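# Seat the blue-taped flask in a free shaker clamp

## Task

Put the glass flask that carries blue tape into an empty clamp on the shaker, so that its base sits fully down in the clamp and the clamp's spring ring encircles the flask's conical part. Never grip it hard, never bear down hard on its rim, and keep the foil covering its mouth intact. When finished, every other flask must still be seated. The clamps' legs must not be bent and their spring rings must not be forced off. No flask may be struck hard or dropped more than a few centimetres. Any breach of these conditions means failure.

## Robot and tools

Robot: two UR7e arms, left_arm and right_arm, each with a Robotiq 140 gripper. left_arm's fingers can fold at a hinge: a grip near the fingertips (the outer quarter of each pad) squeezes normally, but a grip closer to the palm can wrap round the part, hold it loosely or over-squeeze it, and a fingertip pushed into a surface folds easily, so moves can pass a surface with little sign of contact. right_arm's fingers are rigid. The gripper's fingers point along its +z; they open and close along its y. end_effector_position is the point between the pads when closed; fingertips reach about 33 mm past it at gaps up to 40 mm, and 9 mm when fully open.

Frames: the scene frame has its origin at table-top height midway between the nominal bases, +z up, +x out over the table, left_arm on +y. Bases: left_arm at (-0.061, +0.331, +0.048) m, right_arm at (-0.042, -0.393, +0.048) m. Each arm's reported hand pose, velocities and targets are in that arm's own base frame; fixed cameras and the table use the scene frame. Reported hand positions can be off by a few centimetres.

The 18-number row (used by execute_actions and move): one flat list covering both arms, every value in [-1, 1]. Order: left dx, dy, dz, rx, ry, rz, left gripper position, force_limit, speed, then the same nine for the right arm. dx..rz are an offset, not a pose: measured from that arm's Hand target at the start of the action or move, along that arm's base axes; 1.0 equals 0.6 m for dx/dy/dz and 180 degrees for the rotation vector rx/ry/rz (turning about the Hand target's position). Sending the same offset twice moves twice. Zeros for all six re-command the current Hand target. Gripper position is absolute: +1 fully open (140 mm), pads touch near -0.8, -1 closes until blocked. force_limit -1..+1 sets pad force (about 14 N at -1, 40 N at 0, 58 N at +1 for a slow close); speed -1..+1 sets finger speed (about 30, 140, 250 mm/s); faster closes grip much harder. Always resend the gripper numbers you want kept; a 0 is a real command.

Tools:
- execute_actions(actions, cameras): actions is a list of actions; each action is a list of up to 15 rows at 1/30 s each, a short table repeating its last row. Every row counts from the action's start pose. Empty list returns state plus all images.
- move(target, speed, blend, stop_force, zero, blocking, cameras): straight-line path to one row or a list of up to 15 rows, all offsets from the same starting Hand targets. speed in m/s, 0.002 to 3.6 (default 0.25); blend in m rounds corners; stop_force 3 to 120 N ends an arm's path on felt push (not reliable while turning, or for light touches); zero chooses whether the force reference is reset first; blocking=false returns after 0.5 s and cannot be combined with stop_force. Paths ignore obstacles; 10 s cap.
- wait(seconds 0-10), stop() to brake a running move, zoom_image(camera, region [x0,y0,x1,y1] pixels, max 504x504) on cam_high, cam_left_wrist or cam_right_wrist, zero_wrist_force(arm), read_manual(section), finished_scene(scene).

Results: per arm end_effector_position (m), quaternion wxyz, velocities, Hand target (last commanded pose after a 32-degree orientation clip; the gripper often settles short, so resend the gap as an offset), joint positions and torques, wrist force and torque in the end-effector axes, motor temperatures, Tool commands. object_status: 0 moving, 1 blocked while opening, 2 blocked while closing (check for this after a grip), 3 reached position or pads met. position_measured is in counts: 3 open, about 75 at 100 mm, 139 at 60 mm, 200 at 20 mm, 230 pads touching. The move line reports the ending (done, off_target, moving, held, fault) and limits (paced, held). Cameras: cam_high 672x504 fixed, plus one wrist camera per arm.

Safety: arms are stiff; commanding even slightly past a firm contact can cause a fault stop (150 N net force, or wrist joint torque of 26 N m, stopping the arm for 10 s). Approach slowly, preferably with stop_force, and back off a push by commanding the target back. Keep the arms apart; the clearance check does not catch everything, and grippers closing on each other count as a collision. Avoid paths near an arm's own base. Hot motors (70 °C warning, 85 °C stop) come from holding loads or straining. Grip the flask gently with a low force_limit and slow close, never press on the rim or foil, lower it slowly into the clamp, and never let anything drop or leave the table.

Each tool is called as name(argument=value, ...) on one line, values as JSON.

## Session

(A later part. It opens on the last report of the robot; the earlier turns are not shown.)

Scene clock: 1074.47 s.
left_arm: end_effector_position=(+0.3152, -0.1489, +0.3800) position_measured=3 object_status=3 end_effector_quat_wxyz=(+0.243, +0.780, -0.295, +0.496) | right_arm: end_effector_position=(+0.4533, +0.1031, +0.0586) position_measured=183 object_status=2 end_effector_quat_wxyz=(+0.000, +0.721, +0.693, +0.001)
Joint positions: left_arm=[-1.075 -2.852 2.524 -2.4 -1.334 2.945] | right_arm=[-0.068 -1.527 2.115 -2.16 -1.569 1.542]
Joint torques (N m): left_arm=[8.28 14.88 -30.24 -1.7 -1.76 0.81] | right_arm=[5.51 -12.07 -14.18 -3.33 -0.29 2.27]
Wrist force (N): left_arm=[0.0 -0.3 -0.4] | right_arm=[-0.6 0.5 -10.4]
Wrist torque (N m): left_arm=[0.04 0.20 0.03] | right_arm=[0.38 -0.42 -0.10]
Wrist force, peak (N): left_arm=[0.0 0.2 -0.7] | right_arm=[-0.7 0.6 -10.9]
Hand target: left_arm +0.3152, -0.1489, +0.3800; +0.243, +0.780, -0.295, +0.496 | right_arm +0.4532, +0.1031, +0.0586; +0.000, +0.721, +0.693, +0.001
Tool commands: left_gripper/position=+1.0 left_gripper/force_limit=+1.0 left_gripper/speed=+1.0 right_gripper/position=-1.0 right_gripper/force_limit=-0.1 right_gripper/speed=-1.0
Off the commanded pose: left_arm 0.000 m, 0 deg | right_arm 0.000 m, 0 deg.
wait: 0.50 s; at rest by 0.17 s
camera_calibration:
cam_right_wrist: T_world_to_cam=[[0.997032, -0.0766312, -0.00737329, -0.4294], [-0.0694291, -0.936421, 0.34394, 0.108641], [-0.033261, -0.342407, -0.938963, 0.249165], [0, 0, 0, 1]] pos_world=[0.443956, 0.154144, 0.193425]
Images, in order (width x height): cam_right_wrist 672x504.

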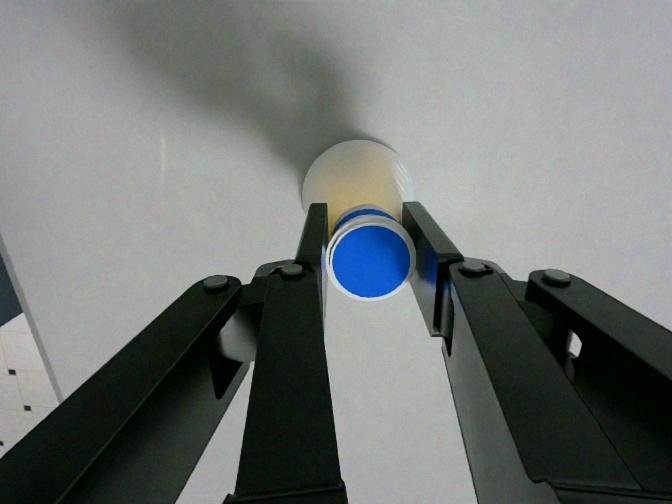

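move(target=[[0,0,0,0,0,0,1,1,1,0,0,0.453,0,0,0,-1,-0.1,-1],[0,0,0,0,0,0,1,1,1,-0.0245,0.3675,0.453,0,-0.0889,0,-1,-0.1,-1],[0,0,0,0,0,0,1,1,1,-0.0245,0.3675,0.2905,0,-0.0889,0,-1,-0.1,-1]], speed=[0.12,0.2,0.1], blend=0.02)

move(target=[0,0,0,0,0,0,1,1,1,0,0,-0.03,0,0,0,-1,-0.1,-1], speed=0.008, stop_force=15, cameras=["cam_left_wrist","cam_right_wrist"])

zoom_image(camera="cam_right_wrist", region=[270, 120, 450, 300])

Scene clock: 1110.93 s.
left_arm: end_effector_position=(+0.3152, -0.1489, +0.3800) position_measured=3 object_status=3 end_effector_quat_wxyz=(+0.243, +0.780, -0.295, +0.496) | right_arm: end_effector_position=(+0.4385, +0.3236, +0.2329) position_measured=183 object_status=2 end_effector_quat_wxyz=(+0.096, +0.714, +0.686, +0.101)
Joint positions: left_arm=[-1.075 -2.852 2.524 -2.4 -1.334 2.945] | right_arm=[0.46 -1.621 1.826 -2.03 -1.693 2.054]
Joint torques (N m): left_arm=[11.12 14.79 -29.52 -1.71 -2.09 0.71] | right_arm=[5.23 -11.62 -20.26 -6.11 -1.67 -1.92]
Wrist force (N): left_arm=[-0.1 -0.1 -0.3] | right_arm=[-0.5 0.0 -2.0]
Wrist torque (N m): left_arm=[0.07 0.21 0.03] | right_arm=[0.05 -0.43 -0.15]
Wrist force, peak (N): left_arm=[0.1 -0.1 -0.8] | right_arm=[-0.7 0.6 -11.1]
Hand target: left_arm +0.3152, -0.1489, +0.3800; +0.243, +0.780, -0.295, +0.496 | right_arm +0.4385, +0.3236, +0.2329; +0.096, +0.714, +0.686, +0.101
Off the commanded pose: left_arm 0.000 m, 0 deg | right_arm 0.000 m, 0 deg.
move: done

Scene clock: 1112.97 s.
left_arm: end_effector_position=(+0.3152, -0.1489, +0.3800) position_measured=3 object_status=3 end_effector_quat_wxyz=(+0.243, +0.780, -0.295, +0.496) | right_arm: end_effector_position=(+0.4386, +0.3237, +0.2267) position_measured=183 object_status=2 end_effector_quat_wxyz=(+0.096, +0.714, +0.686, +0.101)
Joint positions: left_arm=[-1.075 -2.852 2.524 -2.4 -1.334 2.945] | right_arm=[0.46 -1.618 1.84 -2.047 -1.693 2.054]
Joint torques (N m): left_arm=[11.24 15.14 -29.48 -1.69 -2.2 0.8] | right_arm=[1.94 -29.35 -30.76 0.59 2.67 -2.6]
Wrist force (N): left_arm=[0.0 -0.1 -0.2] | right_arm=[-1.8 7.2 -8.3]
Wrist torque (N m): left_arm=[0.09 0.20 0.03] | right_arm=[-0.40 -0.54 -0.13]
Wrist force, peak (N): left_arm=[0.0 0.2 -0.8] | right_arm=[-4.8 8.9 -20.6]
Hand target: left_arm +0.3152, -0.1489, +0.3800; +0.243, +0.780, -0.295, +0.496 | right_arm +0.4386, +0.3237, +0.2267; +0.096, +0.714, +0.686, +0.101 (not the last commanded pose)
Off the commanded pose: left_arm 0.000 m, 0 deg | right_arm 0.012 m, 0 deg.
move: contact (right_arm)
camera_calibration:
cam_left_wrist: T_world_to_cam=[[-0.705723, -0.704482, 0.0752323, 0.0953519], [-0.519891, 0.442795, -0.730511, 0.510148], [0.481319, -0.554651, -0.678744, 0.165452], [0, 0, 0, 1]] pos_world=[0.252878, -0.0669494, 0.477794]
cam_right_wrist: T_world_to_cam=[[0.960358, -0.0766362, 0.268029, -0.443076], [-0.161617, -0.936461, 0.311322, 0.304132], [0.22714, -0.342299, -0.911723, 0.361649], [0, 0, 0, 1]] pos_world=[0.392519, 0.374644, 0.353797]
Images, in order (width x height): cam_left_wrist 672x504, cam_right_wrist 672x504.

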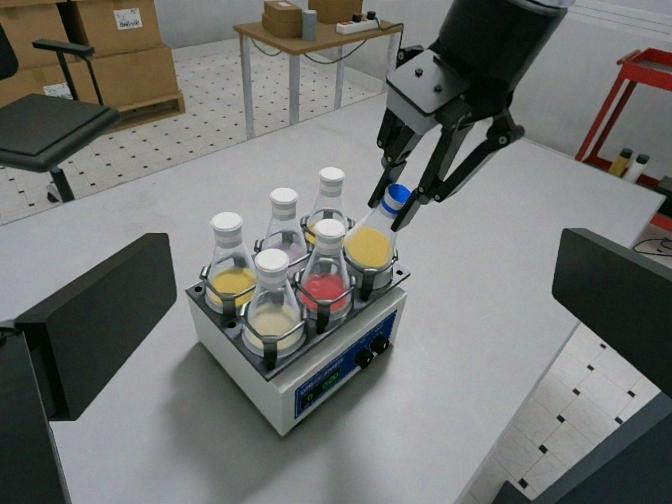

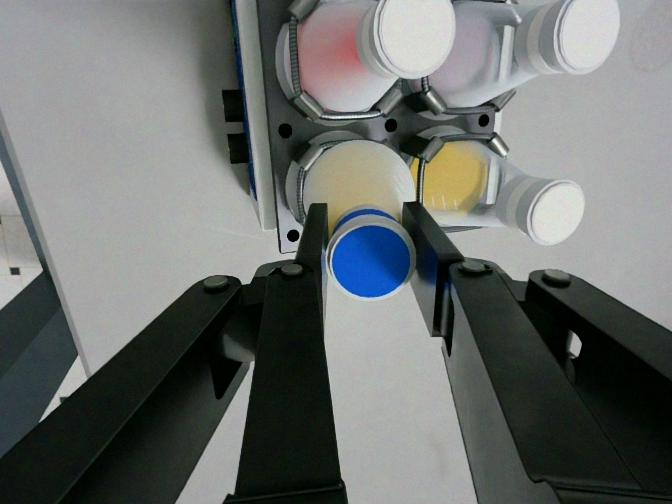

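Scaled by 2.800 from the camera's 672x504 image, which has a finer 960x720 frame.

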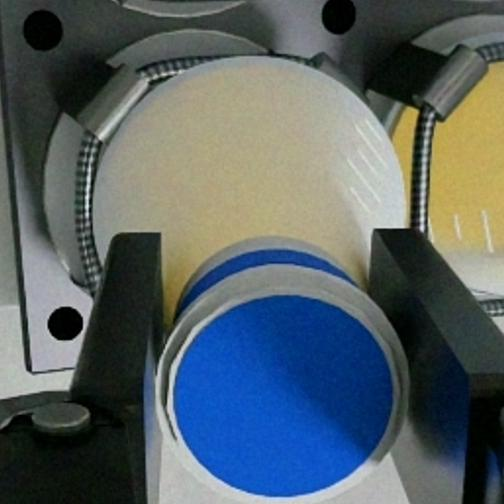

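move(target=[[0,0,0,0,0,0,1,1,1,-0.0035,-0.0006,0.0008,0,0,0,-1,-0.1,-1],[0,0,0,0,0,0,1,1,1,-0.0035,-0.0006,-0.03,0,0,0,-1,-0.1,-1]], speed=0.008, stop_force=40, cameras=["cam_left_wrist","cam_right_wrist"])

zoom_image(camera="cam_right_wrist", region=[270, 120, 450, 300])

zoom_image(camera="cam_left_wrist", region=[320, 160, 420, 300])

Scene clock: 1121.37 s.
left_arm: end_effector_position=(+0.3152, -0.1489, +0.3800) position_measured=3 object_status=3 end_effector_quat_wxyz=(+0.243, +0.780, -0.295, +0.496) | right_arm: end_effector_position=(+0.4369, +0.3235, +0.2262) position_measured=183 object_status=2 end_effector_quat_wxyz=(+0.097, +0.714, +0.686, +0.102)
Joint positions: left_arm=[-1.075 -2.852 2.524 -2.4 -1.334 2.945] | right_arm=[0.461 -1.622 1.846 -2.05 -1.693 2.056]
Joint torques (N m): left_arm=[11.14 16.62 -29.69 -2.2 -2.09 0.82] | right_arm=[5.06 -14.5 -16.47 6.37 4.29 1.77]
Wrist force (N): left_arm=[0.1 0.0 -0.8] | right_arm=[-4.2 17.6 -27.6]
Wrist torque (N m): left_arm=[0.10 0.18 0.03] | right_arm=[-1.10 -0.52 -0.14]
Wrist force, peak (N): left_arm=[-0.2 0.0 -0.9] | right_arm=[-4.5 21.5 -45.9]
Hand target: left_arm +0.3152, -0.1489, +0.3800; +0.243, +0.780, -0.295, +0.496 | right_arm +0.4368, +0.3234, +0.2261; +0.097, +0.714, +0.686, +0.102 (not the last commanded pose)
Off the commanded pose: left_arm 0.000 m, 0 deg | right_arm 0.018 m, 0 deg.
move: contact (right_arm); path passed 1 of 2 targets
camera_calibration:
cam_left_wrist: T_world_to_cam=[[-0.705723, -0.704482, 0.0752323, 0.0953519], [-0.519891, 0.442795, -0.730511, 0.510148], [0.481319, -0.554651, -0.678744, 0.165452], [0, 0, 0, 1]] pos_world=[0.252878, -0.0669494, 0.477794]
cam_right_wrist: T_world_to_cam=[[0.959853, -0.0768297, 0.269778, -0.441483], [-0.162192, -0.936697, 0.310309, 0.30437], [0.228859, -0.341607, -0.911553, 0.360527], [0, 0, 0, 1]] pos_world=[0.390616, 0.374342, 0.353293]
Images, in order (width x height): cam_left_wrist 672x504, cam_right_wrist 672x504.

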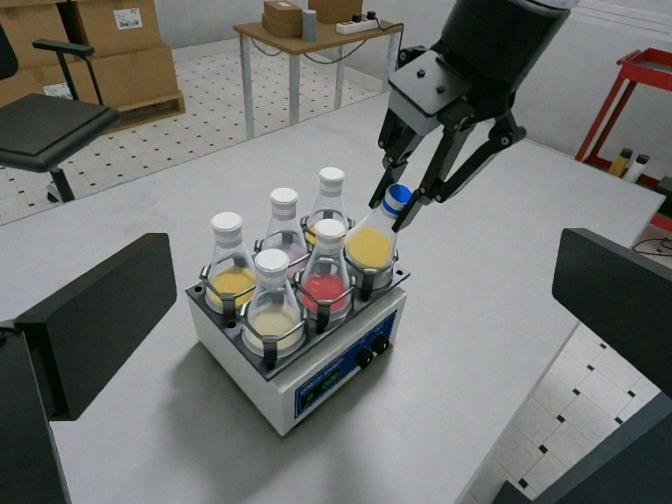

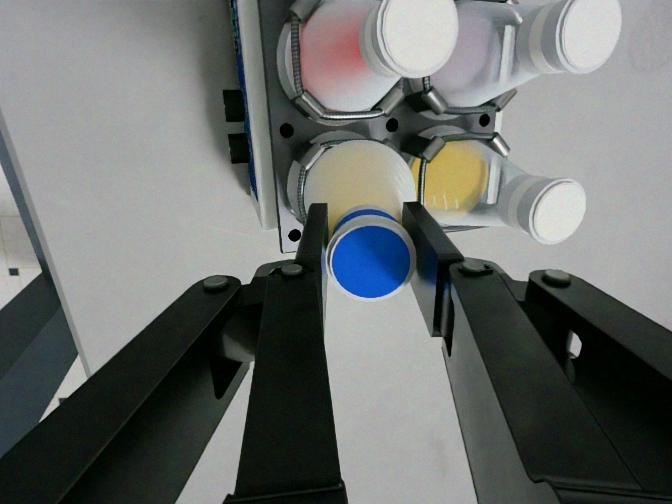

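Scaled by 2.800 from the camera's 672x504 image, which has a finer 960x720 frame.

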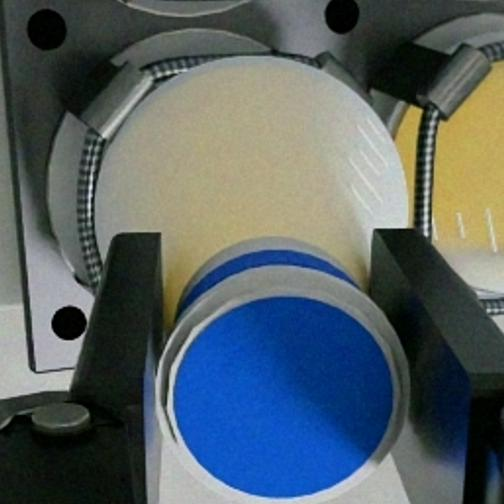

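Scaled by 3.600 from the camera's 672x504 image, which has a finer 960x720 frame.

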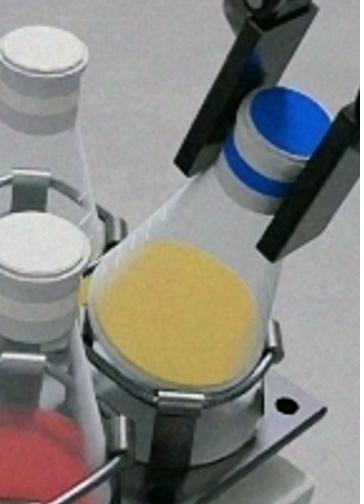

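move(target=[[0,0,0,0,0,0,1,1,1,0.001,-0.0005,0.003,0,0,0,-1,-0.1,-1],[0,0,0,0,0,0,1,1,1,0.003,-0.0005,0.002,0,0,0,-1,-0.1,-1],[0,0,0,0,0,0,1,1,1,0.003,-0.0005,-0.002,0,0,0,-1,-0.1,-1],[0,0,0,0,0,0,1,1,1,-0.0015,-0.0005,-0.002,0,0,0,-1,-0.1,-1]], speed=0.008)

move(target=[0,0,0,0,0,0,1,1,1,0,0,-0.025,0,0,0,-1,-0.1,-1], speed=0.006, stop_force=40, cameras=["cam_left_wrist","cam_right_wrist"])

zoom_image(camera="cam_right_wrist", region=[270, 120, 450, 300])

zoom_image(camera="cam_left_wrist", region=[320, 160, 420, 300])

Scene clock: 1160.97 s.
left_arm: end_effector_position=(+0.3152, -0.1489, +0.3800) position_measured=3 object_status=3 end_effector_quat_wxyz=(+0.243, +0.780, -0.295, +0.496) | right_arm: end_effector_position=(+0.4361, +0.3231, +0.2250) position_measured=183 object_status=2 end_effector_quat_wxyz=(+0.097, +0.714, +0.686, +0.102)
Joint positions: left_arm=[-1.075 -2.852 2.524 -2.4 -1.334 2.945] | right_arm=[0.461 -1.623 1.85 -2.053 -1.693 2.056]
Joint torques (N m): left_arm=[10.65 18.41 -29.21 -2.62 -2.16 0.92] | right_arm=[14.24 -25.7 -3.94 5.34 0.91 2.59]
Wrist force (N): left_arm=[0.0 0.1 -0.6] | right_arm=[-1.8 19.2 -8.1]
Wrist torque (N m): left_arm=[0.12 0.21 0.03] | right_arm=[-1.69 -0.44 -0.11]
Wrist force, peak (N): left_arm=[0.1 0.1 -0.7] | right_arm=[-4.4 18.0 -27.7]
Hand target: left_arm +0.3152, -0.1489, +0.3800; +0.243, +0.780, -0.295, +0.496 | right_arm +0.4359, +0.3231, +0.2249; +0.097, +0.714, +0.686, +0.102
Off the commanded pose: left_arm 0.000 m, 0 deg | right_arm 0.000 m, 0 deg.
move: done

Scene clock: 1162.77 s.
left_arm: end_effector_position=(+0.3152, -0.1489, +0.3800) position_measured=3 object_status=3 end_effector_quat_wxyz=(+0.243, +0.780, -0.295, +0.496) | right_arm: end_effector_position=(+0.4375, +0.3238, +0.2233) position_measured=183 object_status=2 end_effector_quat_wxyz=(+0.098, +0.714, +0.686, +0.105)
Joint positions: left_arm=[-1.075 -2.852 2.524 -2.4 -1.334 2.945] | right_arm=[0.461 -1.622 1.856 -2.067 -1.693 2.056]
Joint torques (N m): left_arm=[11.17 18.46 -29.21 -2.81 -2.21 0.96] | right_arm=[13.31 -8.03 -11.62 6.78 5.44 2.47]
Wrist force (N): left_arm=[0.1 -0.2 -0.5] | right_arm=[-12.8 19.3 -41.3]
Wrist torque (N m): left_arm=[0.06 0.19 0.04] | right_arm=[-0.89 -0.59 -0.14]
Wrist force, peak (N): left_arm=[0.1 0.2 -0.8] | right_arm=[-11.4 23.3 -54.0]
Hand target: left_arm +0.3152, -0.1489, +0.3800; +0.243, +0.780, -0.295, +0.496 | right_arm +0.4371, +0.3237, +0.2231; +0.097, +0.714, +0.686, +0.104 (not the last commanded pose)
Off the commanded pose: left_arm 0.000 m, 0 deg | right_arm 0.014 m, 0 deg.
move: contact (right_arm)
camera_calibration:
cam_left_wrist: T_world_to_cam=[[-0.705723, -0.704482, 0.0752323, 0.0953519], [-0.519891, 0.442795, -0.730511, 0.510148], [0.481319, -0.554651, -0.678744, 0.165452], [0, 0, 0, 1]] pos_world=[0.252878, -0.0669494, 0.477794]
cam_right_wrist: T_world_to_cam=[[0.958372, -0.0775611, 0.274786, -0.441362], [-0.163883, -0.937507, 0.306956, 0.307498], [0.233806, -0.339211, -0.911192, 0.354905], [0, 0, 0, 1]] pos_world=[0.390404, 0.374437, 0.350279]
Images, in order (width x height): cam_left_wrist 672x504, cam_right_wrist 672x504.

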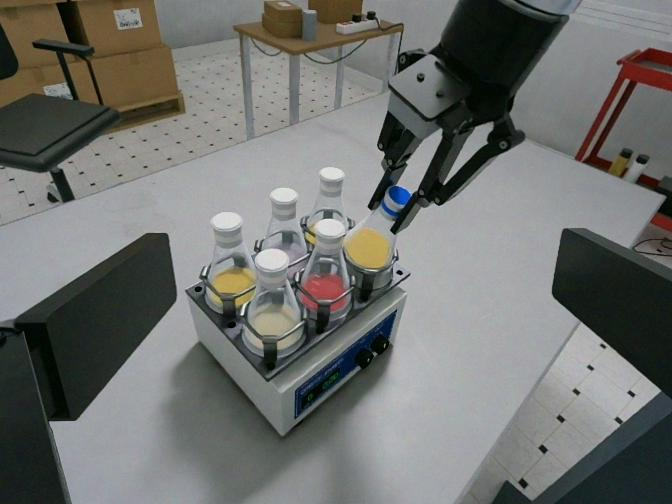

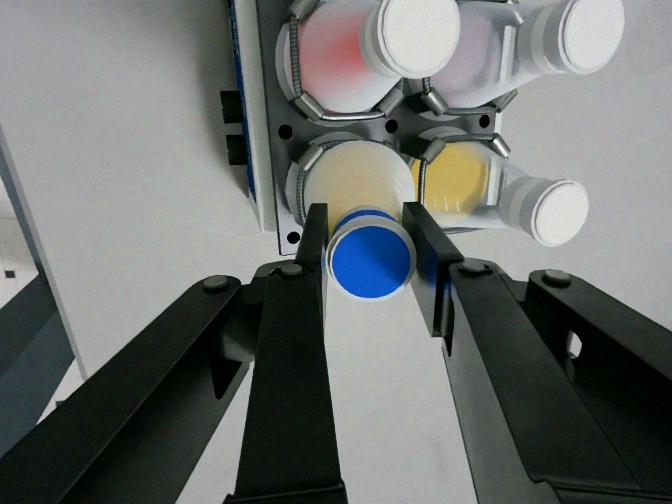

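Scaled by 2.800 from the camera's 672x504 image, which has a finer 960x720 frame.

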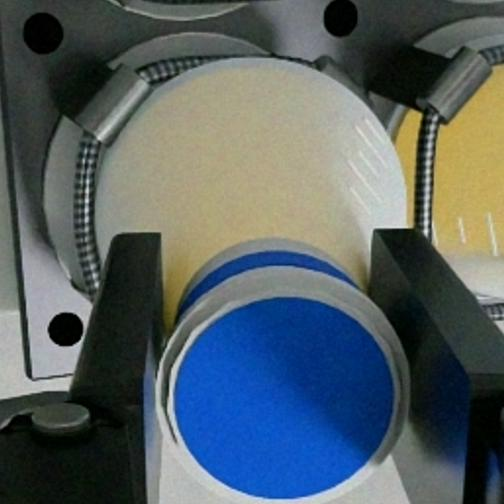

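Scaled by 3.600 from the camera's 672x504 image, which has a finer 960x720 frame.

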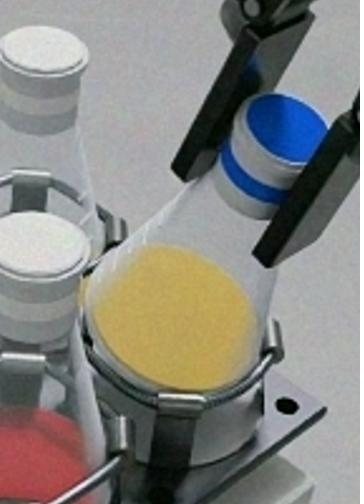

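move(target=[[0,0,0,0,0,0,1,1,1,-0.0008,-0.001,0.003,0,0,0,-1,-0.1,-1],[0,0,0,0,0,0,1,1,1,-0.0015,-0.004,0.002,0,0,0,-1,-0.1,-1]], speed=0.008)

move(target=[0,0,0,0,0,0,1,1,1,0,0,-0.025,0,0,0,-1,-0.1,-1], speed=0.006, stop_force=40, cameras=["cam_left_wrist","cam_right_wrist"])

zoom_image(camera="cam_right_wrist", region=[270, 120, 450, 300])

zoom_image(camera="cam_left_wrist", region=[320, 160, 420, 300])

Scene clock: 1176.03 s.
left_arm: end_effector_position=(+0.3152, -0.1489, +0.3800) position_measured=3 object_status=3 end_effector_quat_wxyz=(+0.243, +0.780, -0.295, +0.496) | right_arm: end_effector_position=(+0.4363, +0.3213, +0.2244) position_measured=183 object_status=2 end_effector_quat_wxyz=(+0.097, +0.714, +0.686, +0.105)
Joint positions: left_arm=[-1.075 -2.852 2.524 -2.4 -1.334 2.945] | right_arm=[0.457 -1.628 1.859 -2.062 -1.692 2.052]
Joint torques (N m): left_arm=[11.34 20.07 -29.46 -3.3 -2.19 0.94] | right_arm=[-8.53 -21.49 -0.52 2.08 3.93 -2.68]
Wrist force (N): left_arm=[0.1 0.0 -0.7] | right_arm=[5.5 17.3 -16.5]
Wrist torque (N m): left_arm=[0.11 0.18 0.03] | right_arm=[-1.37 -0.37 -0.14]
Wrist force, peak (N): left_arm=[0.0 -0.3 -0.8] | right_arm=[-12.3 19.9 -41.7]
Hand target: left_arm +0.3152, -0.1489, +0.3800; +0.243, +0.780, -0.295, +0.496 | right_arm +0.4362, +0.3213, +0.2243; +0.097, +0.714, +0.686, +0.104
Off the commanded pose: left_arm 0.000 m, 0 deg | right_arm 0.000 m, 0 deg.
move: done

Scene clock: 1178.57 s.
left_arm: end_effector_position=(+0.3152, -0.1489, +0.3800) position_measured=3 object_status=3 end_effector_quat_wxyz=(+0.243, +0.780, -0.295, +0.496) | right_arm: end_effector_position=(+0.4365, +0.3215, +0.2172) position_measured=183 object_status=2 end_effector_quat_wxyz=(+0.098, +0.714, +0.686, +0.105)
Joint positions: left_arm=[-1.075 -2.852 2.524 -2.4 -1.334 2.945] | right_arm=[0.457 -1.624 1.875 -2.083 -1.692 2.052]
Joint torques (N m): left_arm=[11.52 20.73 -28.31 -3.52 -2.16 1.06] | right_arm=[2.69 -0.21 -7.19 5.22 0.6 -2.44]
Wrist force (N): left_arm=[-0.1 -0.2 -0.6] | right_arm=[-0.9 6.3 -58.1]
Wrist torque (N m): left_arm=[0.07 0.21 0.03] | right_arm=[-1.51 -0.39 -0.11]
Wrist force, peak (N): left_arm=[0.0 0.0 -0.9] | right_arm=[0.1 9.4 -70.5]
Hand target: left_arm +0.3152, -0.1489, +0.3800; +0.243, +0.780, -0.295, +0.496 | right_arm +0.4364, +0.3214, +0.2171; +0.098, +0.714, +0.686, +0.105 (not the last commanded pose)
Off the commanded pose: left_arm 0.000 m, 0 deg | right_arm 0.008 m, 0 deg.
move: contact (right_arm)
camera_calibration:
cam_left_wrist: T_world_to_cam=[[-0.705723, -0.704482, 0.0752323, 0.0953519], [-0.519891, 0.442795, -0.730511, 0.510148], [0.481319, -0.554651, -0.678744, 0.165452], [0, 0, 0, 1]] pos_world=[0.252878, -0.0669494, 0.477794]
cam_right_wrist: T_world_to_cam=[[0.958377, -0.0775929, 0.27476, -0.438964], [-0.163874, -0.937548, 0.306836, 0.307056], [0.233793, -0.339091, -0.91124, 0.348629], [0, 0, 0, 1]] pos_world=[0.389504, 0.372036, 0.344079]
Images, in order (width x height): cam_left_wrist 672x504, cam_right_wrist 672x504.

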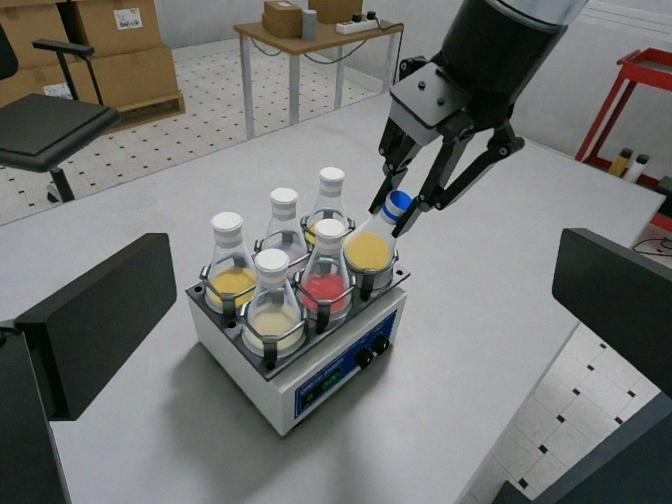

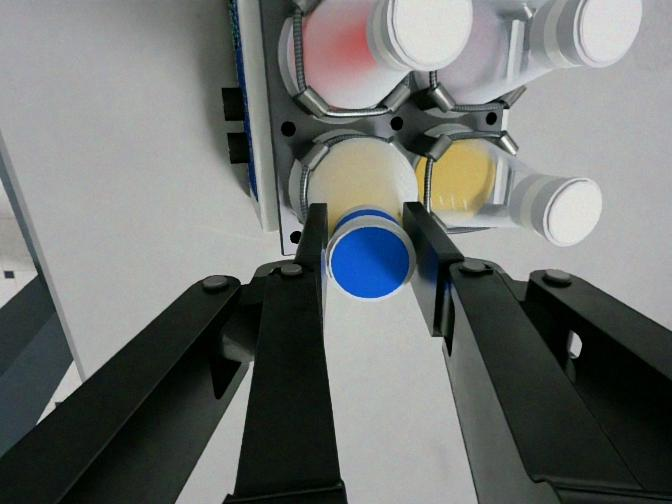

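Scaled by 2.800 from the camera's 672x504 image, which has a finer 960x720 frame.

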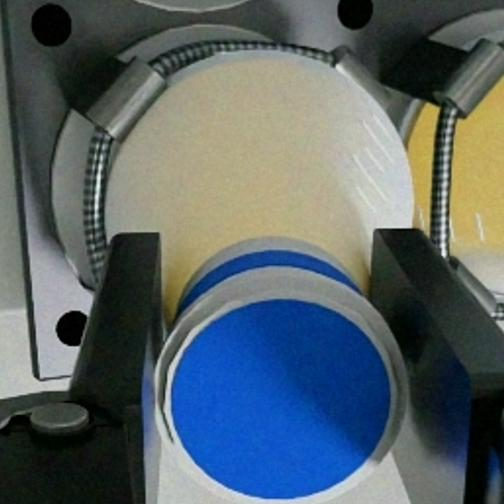

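Scaled by 3.600 from the camera's 672x504 image, which has a finer 960x720 frame.

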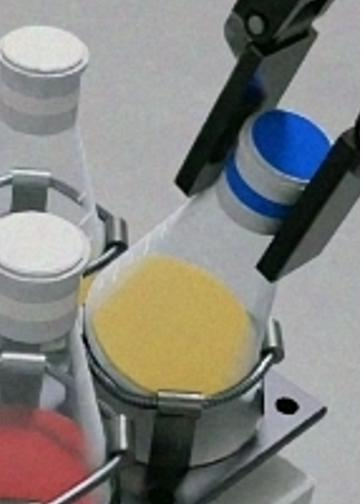

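move(target=[[0,0,0,0,0,0,1,1,1,0,0,0.0012,0,0,0,-1,-0.1,-1],[0,0,0,0,0,0,1,1,1,-0.006,-0.0003,0.0012,0,0,0,-1,-0.1,-1]], speed=0.008)

move(target=[0,0,0,0,0,0,1,1,1,0.0113,0,-0.002,0,0.0222,0,-1,-0.1,-1], speed=0.008, cameras=["cam_left_wrist","cam_right_wrist"])

zoom_image(camera="cam_right_wrist", region=[270, 120, 450, 300])

zoom_image(camera="cam_left_wrist", region=[320, 160, 420, 300])

Scene clock: 1190.93 s.
left_arm: end_effector_position=(+0.3152, -0.1489, +0.3800) position_measured=3 object_status=3 end_effector_quat_wxyz=(+0.243, +0.780, -0.295, +0.496) | right_arm: end_effector_position=(+0.4332, +0.3213, +0.2180) position_measured=183 object_status=2 end_effector_quat_wxyz=(+0.098, +0.714, +0.686, +0.105)
Joint positions: left_arm=[-1.075 -2.852 2.524 -2.4 -1.334 2.945] | right_arm=[0.46 -1.631 1.879 -2.081 -1.693 2.055]
Joint torques (N m): left_arm=[11.34 21.98 -29.2 -3.91 -2.17 0.98] | right_arm=[15.21 -26.01 -3.52 6.77 1.38 2.58]
Wrist force (N): left_arm=[0.0 0.2 -0.5] | right_arm=[0.6 24.7 -5.3]
Wrist torque (N m): left_arm=[0.14 0.19 0.03] | right_arm=[-2.39 -0.42 -0.11]
Wrist force, peak (N): left_arm=[-0.5 -0.1 -0.6] | right_arm=[-0.8 6.5 -58.7]
Hand target: left_arm +0.3152, -0.1489, +0.3800; +0.243, +0.780, -0.295, +0.496 | right_arm +0.4328, +0.3212, +0.2178; +0.098, +0.714, +0.686, +0.105
Off the commanded pose: left_arm 0.000 m, 0 deg | right_arm 0.000 m, 0 deg.
move: done

Scene clock: 1195.50 s.
left_arm: end_effector_position=(+0.3152, -0.1489, +0.3800) position_measured=3 object_status=3 end_effector_quat_wxyz=(+0.243, +0.780, -0.295, +0.496) | right_arm: end_effector_position=(+0.4409, +0.3218, +0.2174) position_measured=183 object_status=2 end_effector_quat_wxyz=(+0.074, +0.717, +0.688, +0.083)
Joint positions: left_arm=[-1.075 -2.852 2.524 -2.4 -1.334 2.945] | right_arm=[0.435 -1.589 1.813 -2 -1.658 2.037]
Joint torques (N m): left_arm=[11.34 23.56 -28.46 -4.39 -2.11 1.03] | right_arm=[-16.78 32.33 5.92 7.33 1.8 -2.75]
Wrist force (N): left_arm=[-0.1 -0.2 -0.5] | right_arm=[4.5 -1.3 -90.7]
Wrist torque (N m): left_arm=[0.05 0.22 0.03] | right_arm=[-1.84 -0.56 0.04]
Wrist force, peak (N): left_arm=[0.1 -0.1 -0.8] | right_arm=[4.8 -1.9 -96.2]
Hand target: left_arm +0.3152, -0.1489, +0.3800; +0.243, +0.780, -0.295, +0.496 | right_arm +0.4396, +0.3212, +0.2166; +0.074, +0.717, +0.689, +0.080
Off the commanded pose: left_arm 0.000 m, 0 deg | right_arm 0.002 m, 0 deg.
move: done
camera_calibration:
cam_left_wrist: T_world_to_cam=[[-0.705723, -0.704482, 0.0752323, 0.0953519], [-0.519891, 0.442795, -0.730511, 0.510148], [0.481319, -0.554651, -0.678744, 0.165452], [0, 0, 0, 1]] pos_world=[0.252878, -0.0669494, 0.477794]
cam_right_wrist: T_world_to_cam=[[0.974277, -0.0779607, 0.211439, -0.43631], [-0.143444, -0.938172, 0.31505, 0.297417], [0.173804, -0.337276, -0.925223, 0.376899], [0, 0, 0, 1]] pos_world=[0.402243, 0.372132, 0.347267]
Images, in order (width x height): cam_left_wrist 672x504, cam_right_wrist 672x504.

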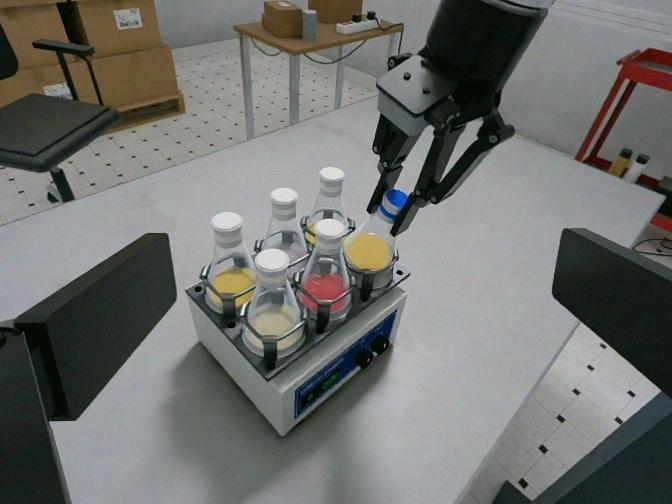

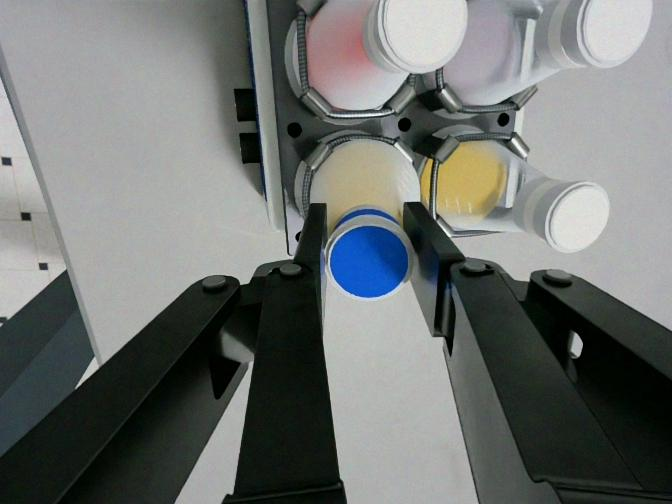

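Scaled by 2.800 from the camera's 672x504 image, which has a finer 960x720 frame.

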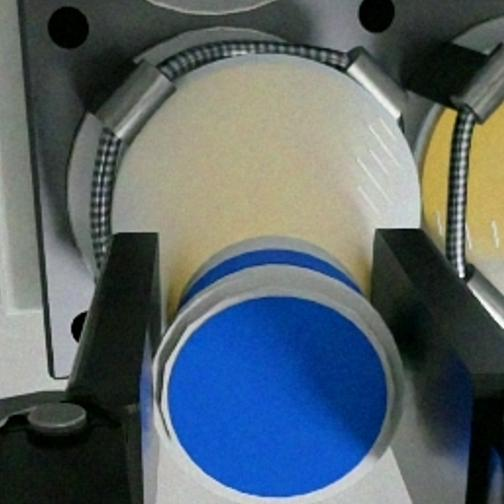

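Scaled by 3.600 from the camera's 672x504 image, which has a finer 960x720 frame.

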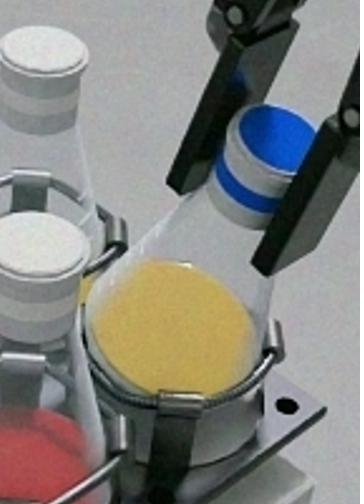

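move(target=[0,0,0,0,0,0,1,1,1,-0.0015,-0.0005,0.004,0,0,0,-1,-0.1,-1], speed=0.02)

move(target=[0,0,0,0,0,0,1,1,1,-0.012,0,0.001,0,0,0,-1,-0.1,-1], speed=0.008, stop_force=40, cameras=["cam_left_wrist","cam_right_wrist"])

zoom_image(camera="cam_right_wrist", region=[270, 120, 450, 300])

zoom_image(camera="cam_left_wrist", region=[320, 160, 420, 300])

Scene clock: 1206.10 s.
left_arm: end_effector_position=(+0.3152, -0.1489, +0.3800) position_measured=3 object_status=3 end_effector_quat_wxyz=(+0.243, +0.780, -0.295, +0.496) | right_arm: end_effector_position=(+0.4391, +0.3211, +0.2191) position_measured=183 object_status=2 end_effector_quat_wxyz=(+0.074, +0.717, +0.689, +0.081) end_effector_velocity=(-0.001, -0.001, +0.000) end_effector_angular_velocity=(-0.001, +0.004, -0.003)
Joint positions: left_arm=[-1.075 -2.852 2.524 -2.4 -1.334 2.945] | right_arm=[0.435 -1.592 1.81 -1.99 -1.658 2.037]
Joint velocities: left_arm=[within noise] | right_arm=[-0.001 0 -0.001 0.006 0 0.002]
Joint torques (N m): left_arm=[11.27 24.47 -28.48 -4.86 -2.1 1.02] | right_arm=[8.05 -32.83 -27.04 7.06 0.38 3]
Wrist force (N): left_arm=[-0.1 0.0 -0.4] | right_arm=[7.5 20.2 2.5]
Wrist torque (N m): left_arm=[0.10 0.22 0.03] | right_arm=[-2.19 -0.14 -0.40]
Wrist force, peak (N): left_arm=[0.2 0.0 -0.8] | right_arm=[4.1 -1.7 -91.3]
Hand target: left_arm +0.3152, -0.1489, +0.3800; +0.243, +0.780, -0.295, +0.496 | right_arm +0.4387, +0.3209, +0.2190; +0.074, +0.717, +0.689, +0.080
Off the commanded pose: left_arm 0.000 m, 0 deg | right_arm 0.000 m, 0 deg.
move: done

Scene clock: 1207.80 s.
left_arm: end_effector_position=(+0.3152, -0.1489, +0.3800) position_measured=3 object_status=3 end_effector_quat_wxyz=(+0.243, +0.780, -0.295, +0.496) | right_arm: end_effector_position=(+0.4323, +0.3213, +0.2201) position_measured=183 object_status=2 end_effector_quat_wxyz=(+0.074, +0.717, +0.689, +0.082)
Joint positions: left_arm=[-1.075 -2.852 2.524 -2.4 -1.334 2.945] | right_arm=[0.441 -1.606 1.821 -1.988 -1.659 2.043]
Joint torques (N m): left_arm=[11.17 25.56 -28.11 -4.92 -2.16 1.01] | right_arm=[20.71 -35.27 -4.55 6.8 5.23 2.46]
Wrist force (N): left_arm=[-0.3 0.0 -0.4] | right_arm=[-0.1 38.2 13.0]
Wrist torque (N m): left_arm=[0.10 0.25 0.04] | right_arm=[-3.78 -0.38 -0.13]
Wrist force, peak (N): left_arm=[0.0 0.4 -0.7] | right_arm=[0.7 37.9 13.8]
Hand target: left_arm +0.3152, -0.1489, +0.3800; +0.243, +0.780, -0.295, +0.496 | right_arm +0.4315, +0.3209, +0.2196; +0.074, +0.717, +0.689, +0.080
Off the commanded pose: left_arm 0.000 m, 0 deg | right_arm 0.001 m, 0 deg.
move: done
camera_calibration:
cam_left_wrist: T_world_to_cam=[[-0.705723, -0.704482, 0.0752323, 0.0953519], [-0.519891, 0.442795, -0.730511, 0.510148], [0.481319, -0.554651, -0.678744, 0.165452], [0, 0, 0, 1]] pos_world=[0.252878, -0.0669494, 0.477794]
cam_right_wrist: T_world_to_cam=[[0.974694, -0.0777363, 0.209594, -0.428336], [-0.142789, -0.937896, 0.316168, 0.294235], [0.172, -0.338094, -0.925261, 0.381755], [0, 0, 0, 1]] pos_world=[0.393848, 0.371734, 0.349972]
Images, in order (width x height): cam_left_wrist 672x504, cam_right_wrist 672x504.

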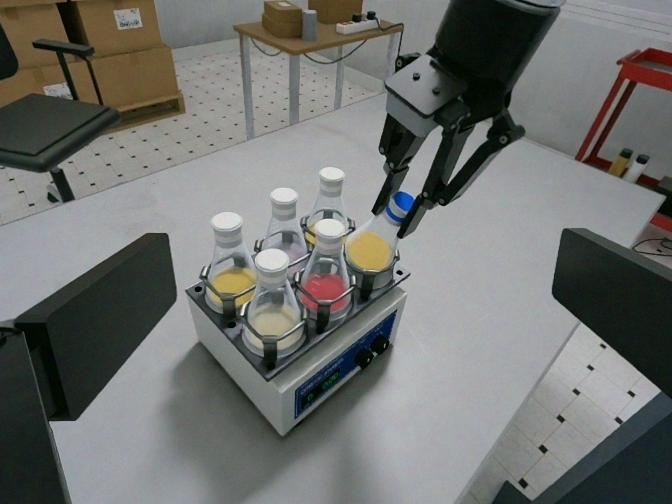

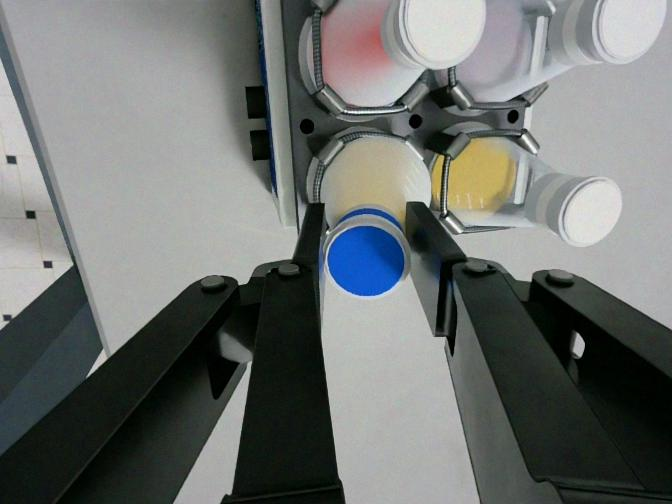

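Scaled by 2.800 from the camera's 672x504 image, which has a finer 960x720 frame.

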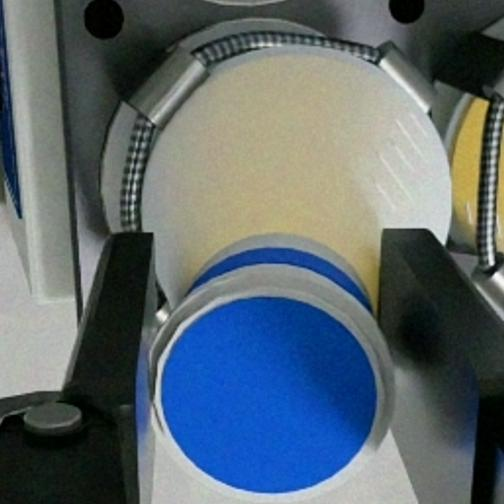

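Scaled by 3.600 from the camera's 672x504 image, which has a finer 960x720 frame.

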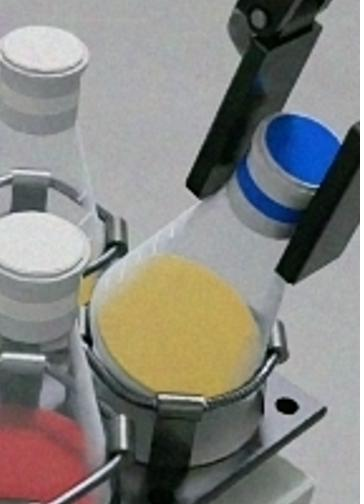

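move(target=[[0,0,0,0,0,0,1,1,1,0.011,0,0.001,0,0,0,-1,-0.1,-1],[0,0,0,0,0,0,1,1,1,0.013,0,0.022,0,0,0,-1,-0.1,-1],[0,0,0,0,0,0,1,1,1,0.0563,0.001,0.0245,0,0.0705,0,-1,-0.1,-1]], speed=0.015, cameras=["cam_left_wrist","cam_right_wrist"])

zoom_image(camera="cam_right_wrist", region=[270, 120, 450, 300])

zoom_image(camera="cam_left_wrist", region=[320, 160, 420, 300])

Scene clock: 1249.63 s.
left_arm: end_effector_position=(+0.3152, -0.1489, +0.3800) position_measured=3 object_status=3 end_effector_quat_wxyz=(+0.243, +0.780, -0.295, +0.496) | right_arm: end_effector_position=(+0.4653, +0.3215, +0.2343) position_measured=183 object_status=2 end_effector_quat_wxyz=(-0.003, +0.721, +0.693, +0.000)
Joint positions: left_arm=[-1.075 -2.852 2.524 -2.4 -1.334 2.945] | right_arm=[0.364 -1.43 1.526 -1.666 -1.565 1.975]
Joint torques (N m): left_arm=[11.22 25.28 -26.75 -5.59 -2.24 1.02] | right_arm=[-10.51 -19.81 -36.64 -0.87 2.8 -2.64]
Wrist force (N): left_arm=[-0.1 0.0 -0.5] | right_arm=[0.0 0.5 -1.9]
Wrist torque (N m): left_arm=[0.09 0.23 0.04] | right_arm=[0.25 -0.54 -0.11]
Wrist force, peak (N): left_arm=[0.1 0.1 -0.9] | right_arm=[-0.1 38.3 13.2]
Hand target: left_arm +0.3152, -0.1489, +0.3800; +0.243, +0.780, -0.295, +0.496 | right_arm +0.4653, +0.3215, +0.2343; -0.003, +0.721, +0.693, +0.000
Off the commanded pose: left_arm 0.000 m, 0 deg | right_arm 0.000 m, 0 deg.
move: done
camera_calibration:
cam_left_wrist: T_world_to_cam=[[-0.705723, -0.704482, 0.0752323, 0.0953519], [-0.519891, 0.442795, -0.730511, 0.510148], [0.481319, -0.554651, -0.678744, 0.165452], [0, 0, 0, 1]] pos_world=[0.252878, -0.0669494, 0.477794]
cam_right_wrist: T_world_to_cam=[[0.996915, -0.0775202, -0.0122904, -0.421868], [-0.0686922, -0.937481, 0.341191, 0.254197], [-0.0379713, -0.339294, -0.939914, 0.490828], [0, 0, 0, 1]] pos_world=[0.456665, 0.372137, 0.369421]
Images, in order (width x height): cam_left_wrist 672x504, cam_right_wrist 672x504.

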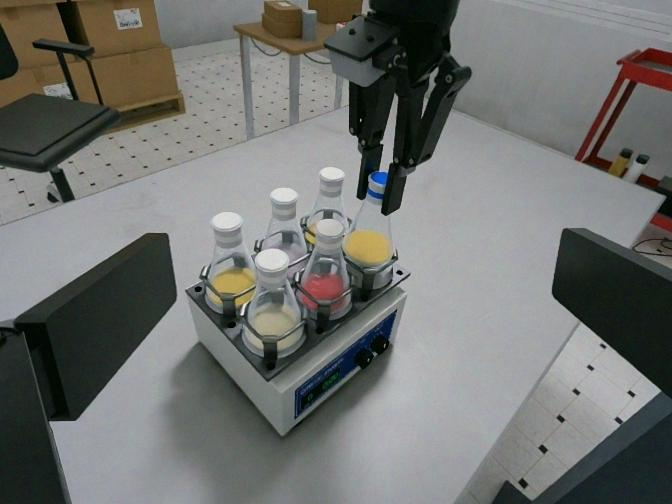

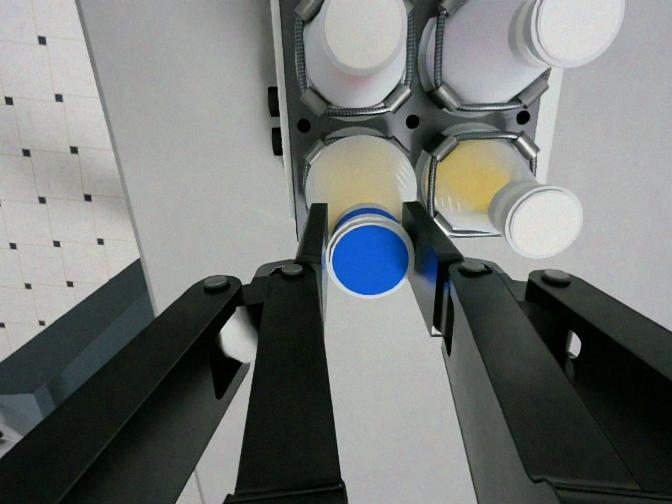

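Scaled by 2.800 from the camera's 672x504 image, which has a finer 960x720 frame.

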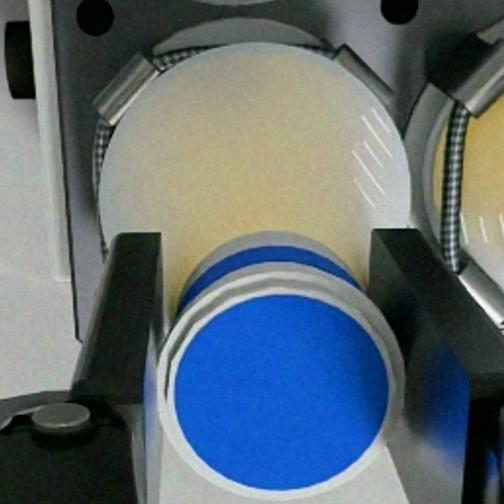

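Scaled by 3.600 from the camera's 672x504 image, which has a finer 960x720 frame.

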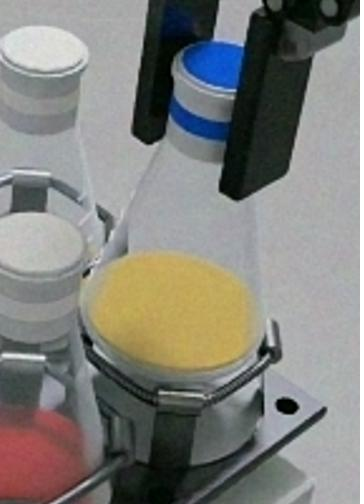

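move(target=[[0,0,0,0,0,0,1,1,1,-0.0004,-0.0027,-0.005,0,0,0,-1,-0.1,-1],[0,0,0,0,0,0,1,1,1,-0.0004,-0.0027,-0.05,0,0,0,-1,-0.1,-1]], speed=0.008, stop_force=45, cameras=["cam_left_wrist","cam_right_wrist"])

zoom_image(camera="cam_right_wrist", region=[270, 120, 450, 300])

zoom_image(camera="cam_left_wrist", region=[320, 160, 420, 300])

Scene clock: 1272.83 s.
left_arm: end_effector_position=(+0.3152, -0.1489, +0.3800) position_measured=3 object_status=3 end_effector_quat_wxyz=(+0.243, +0.780, -0.295, +0.496) | right_arm: end_effector_position=(+0.4651, +0.3200, +0.2272) position_measured=183 object_status=2 end_effector_quat_wxyz=(-0.003, +0.721, +0.693, +0.000)
Joint positions: left_arm=[-1.075 -2.852 2.524 -2.4 -1.334 2.945] | right_arm=[0.361 -1.431 1.546 -1.684 -1.565 1.972]
Joint torques (N m): left_arm=[12.51 25.73 -25.39 -5.66 -2.16 0.98] | right_arm=[-12.02 -17.8 -20.29 2.68 -3.99 -2.49]
Wrist force (N): left_arm=[0.1 -0.1 -0.5] | right_arm=[9.1 -1.2 -35.9]
Wrist torque (N m): left_arm=[0.09 0.18 0.03] | right_arm=[0.23 -0.37 -0.11]
Wrist force, peak (N): left_arm=[0.5 -0.2 -0.7] | right_arm=[11.1 -3.8 -51.1]
Hand target: left_arm +0.3152, -0.1489, +0.3800; +0.243, +0.780, -0.295, +0.496 | right_arm +0.4651, +0.3200, +0.2272; -0.003, +0.721, +0.693, +0.001 (not the last commanded pose)
Off the commanded pose: left_arm 0.000 m, 0 deg | right_arm 0.023 m, 0 deg.
move: contact (right_arm); path passed 1 of 2 targets
camera_calibration:
cam_left_wrist: T_world_to_cam=[[-0.705723, -0.704482, 0.0752323, 0.0953519], [-0.519891, 0.442795, -0.730511, 0.510148], [0.481319, -0.554651, -0.678744, 0.165452], [0, 0, 0, 1]] pos_world=[0.252878, -0.0669494, 0.477794]
cam_right_wrist: T_world_to_cam=[[0.996919, -0.077481, -0.0122142, -0.421924], [-0.0686899, -0.937559, 0.340976, 0.255211], [-0.0378707, -0.339087, -0.939993, 0.483509], [0, 0, 0, 1]] pos_world=[0.456465, 0.370536, 0.362321]
Images, in order (width x height): cam_left_wrist 672x504, cam_right_wrist 672x504.

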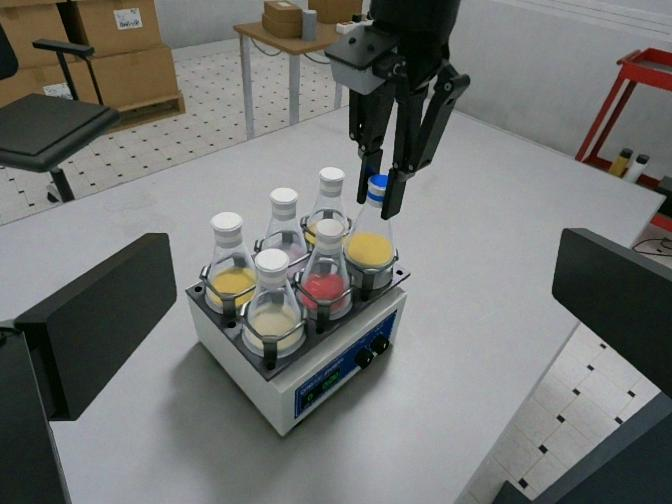

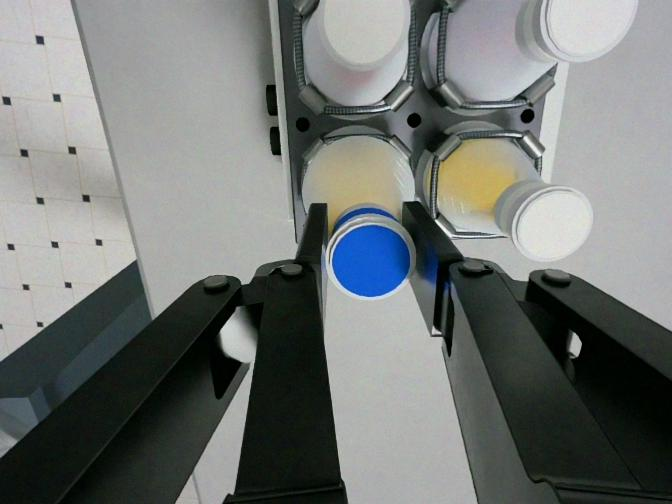

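Scaled by 2.800 from the camera's 672x504 image, which has a finer 960x720 frame.

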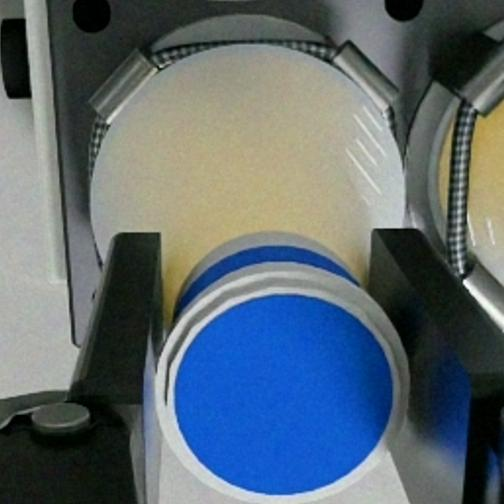

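Scaled by 3.600 from the camera's 672x504 image, which has a finer 960x720 frame.

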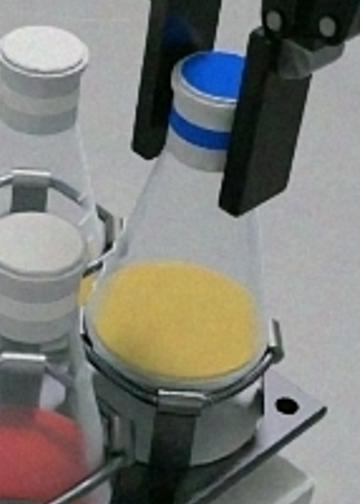

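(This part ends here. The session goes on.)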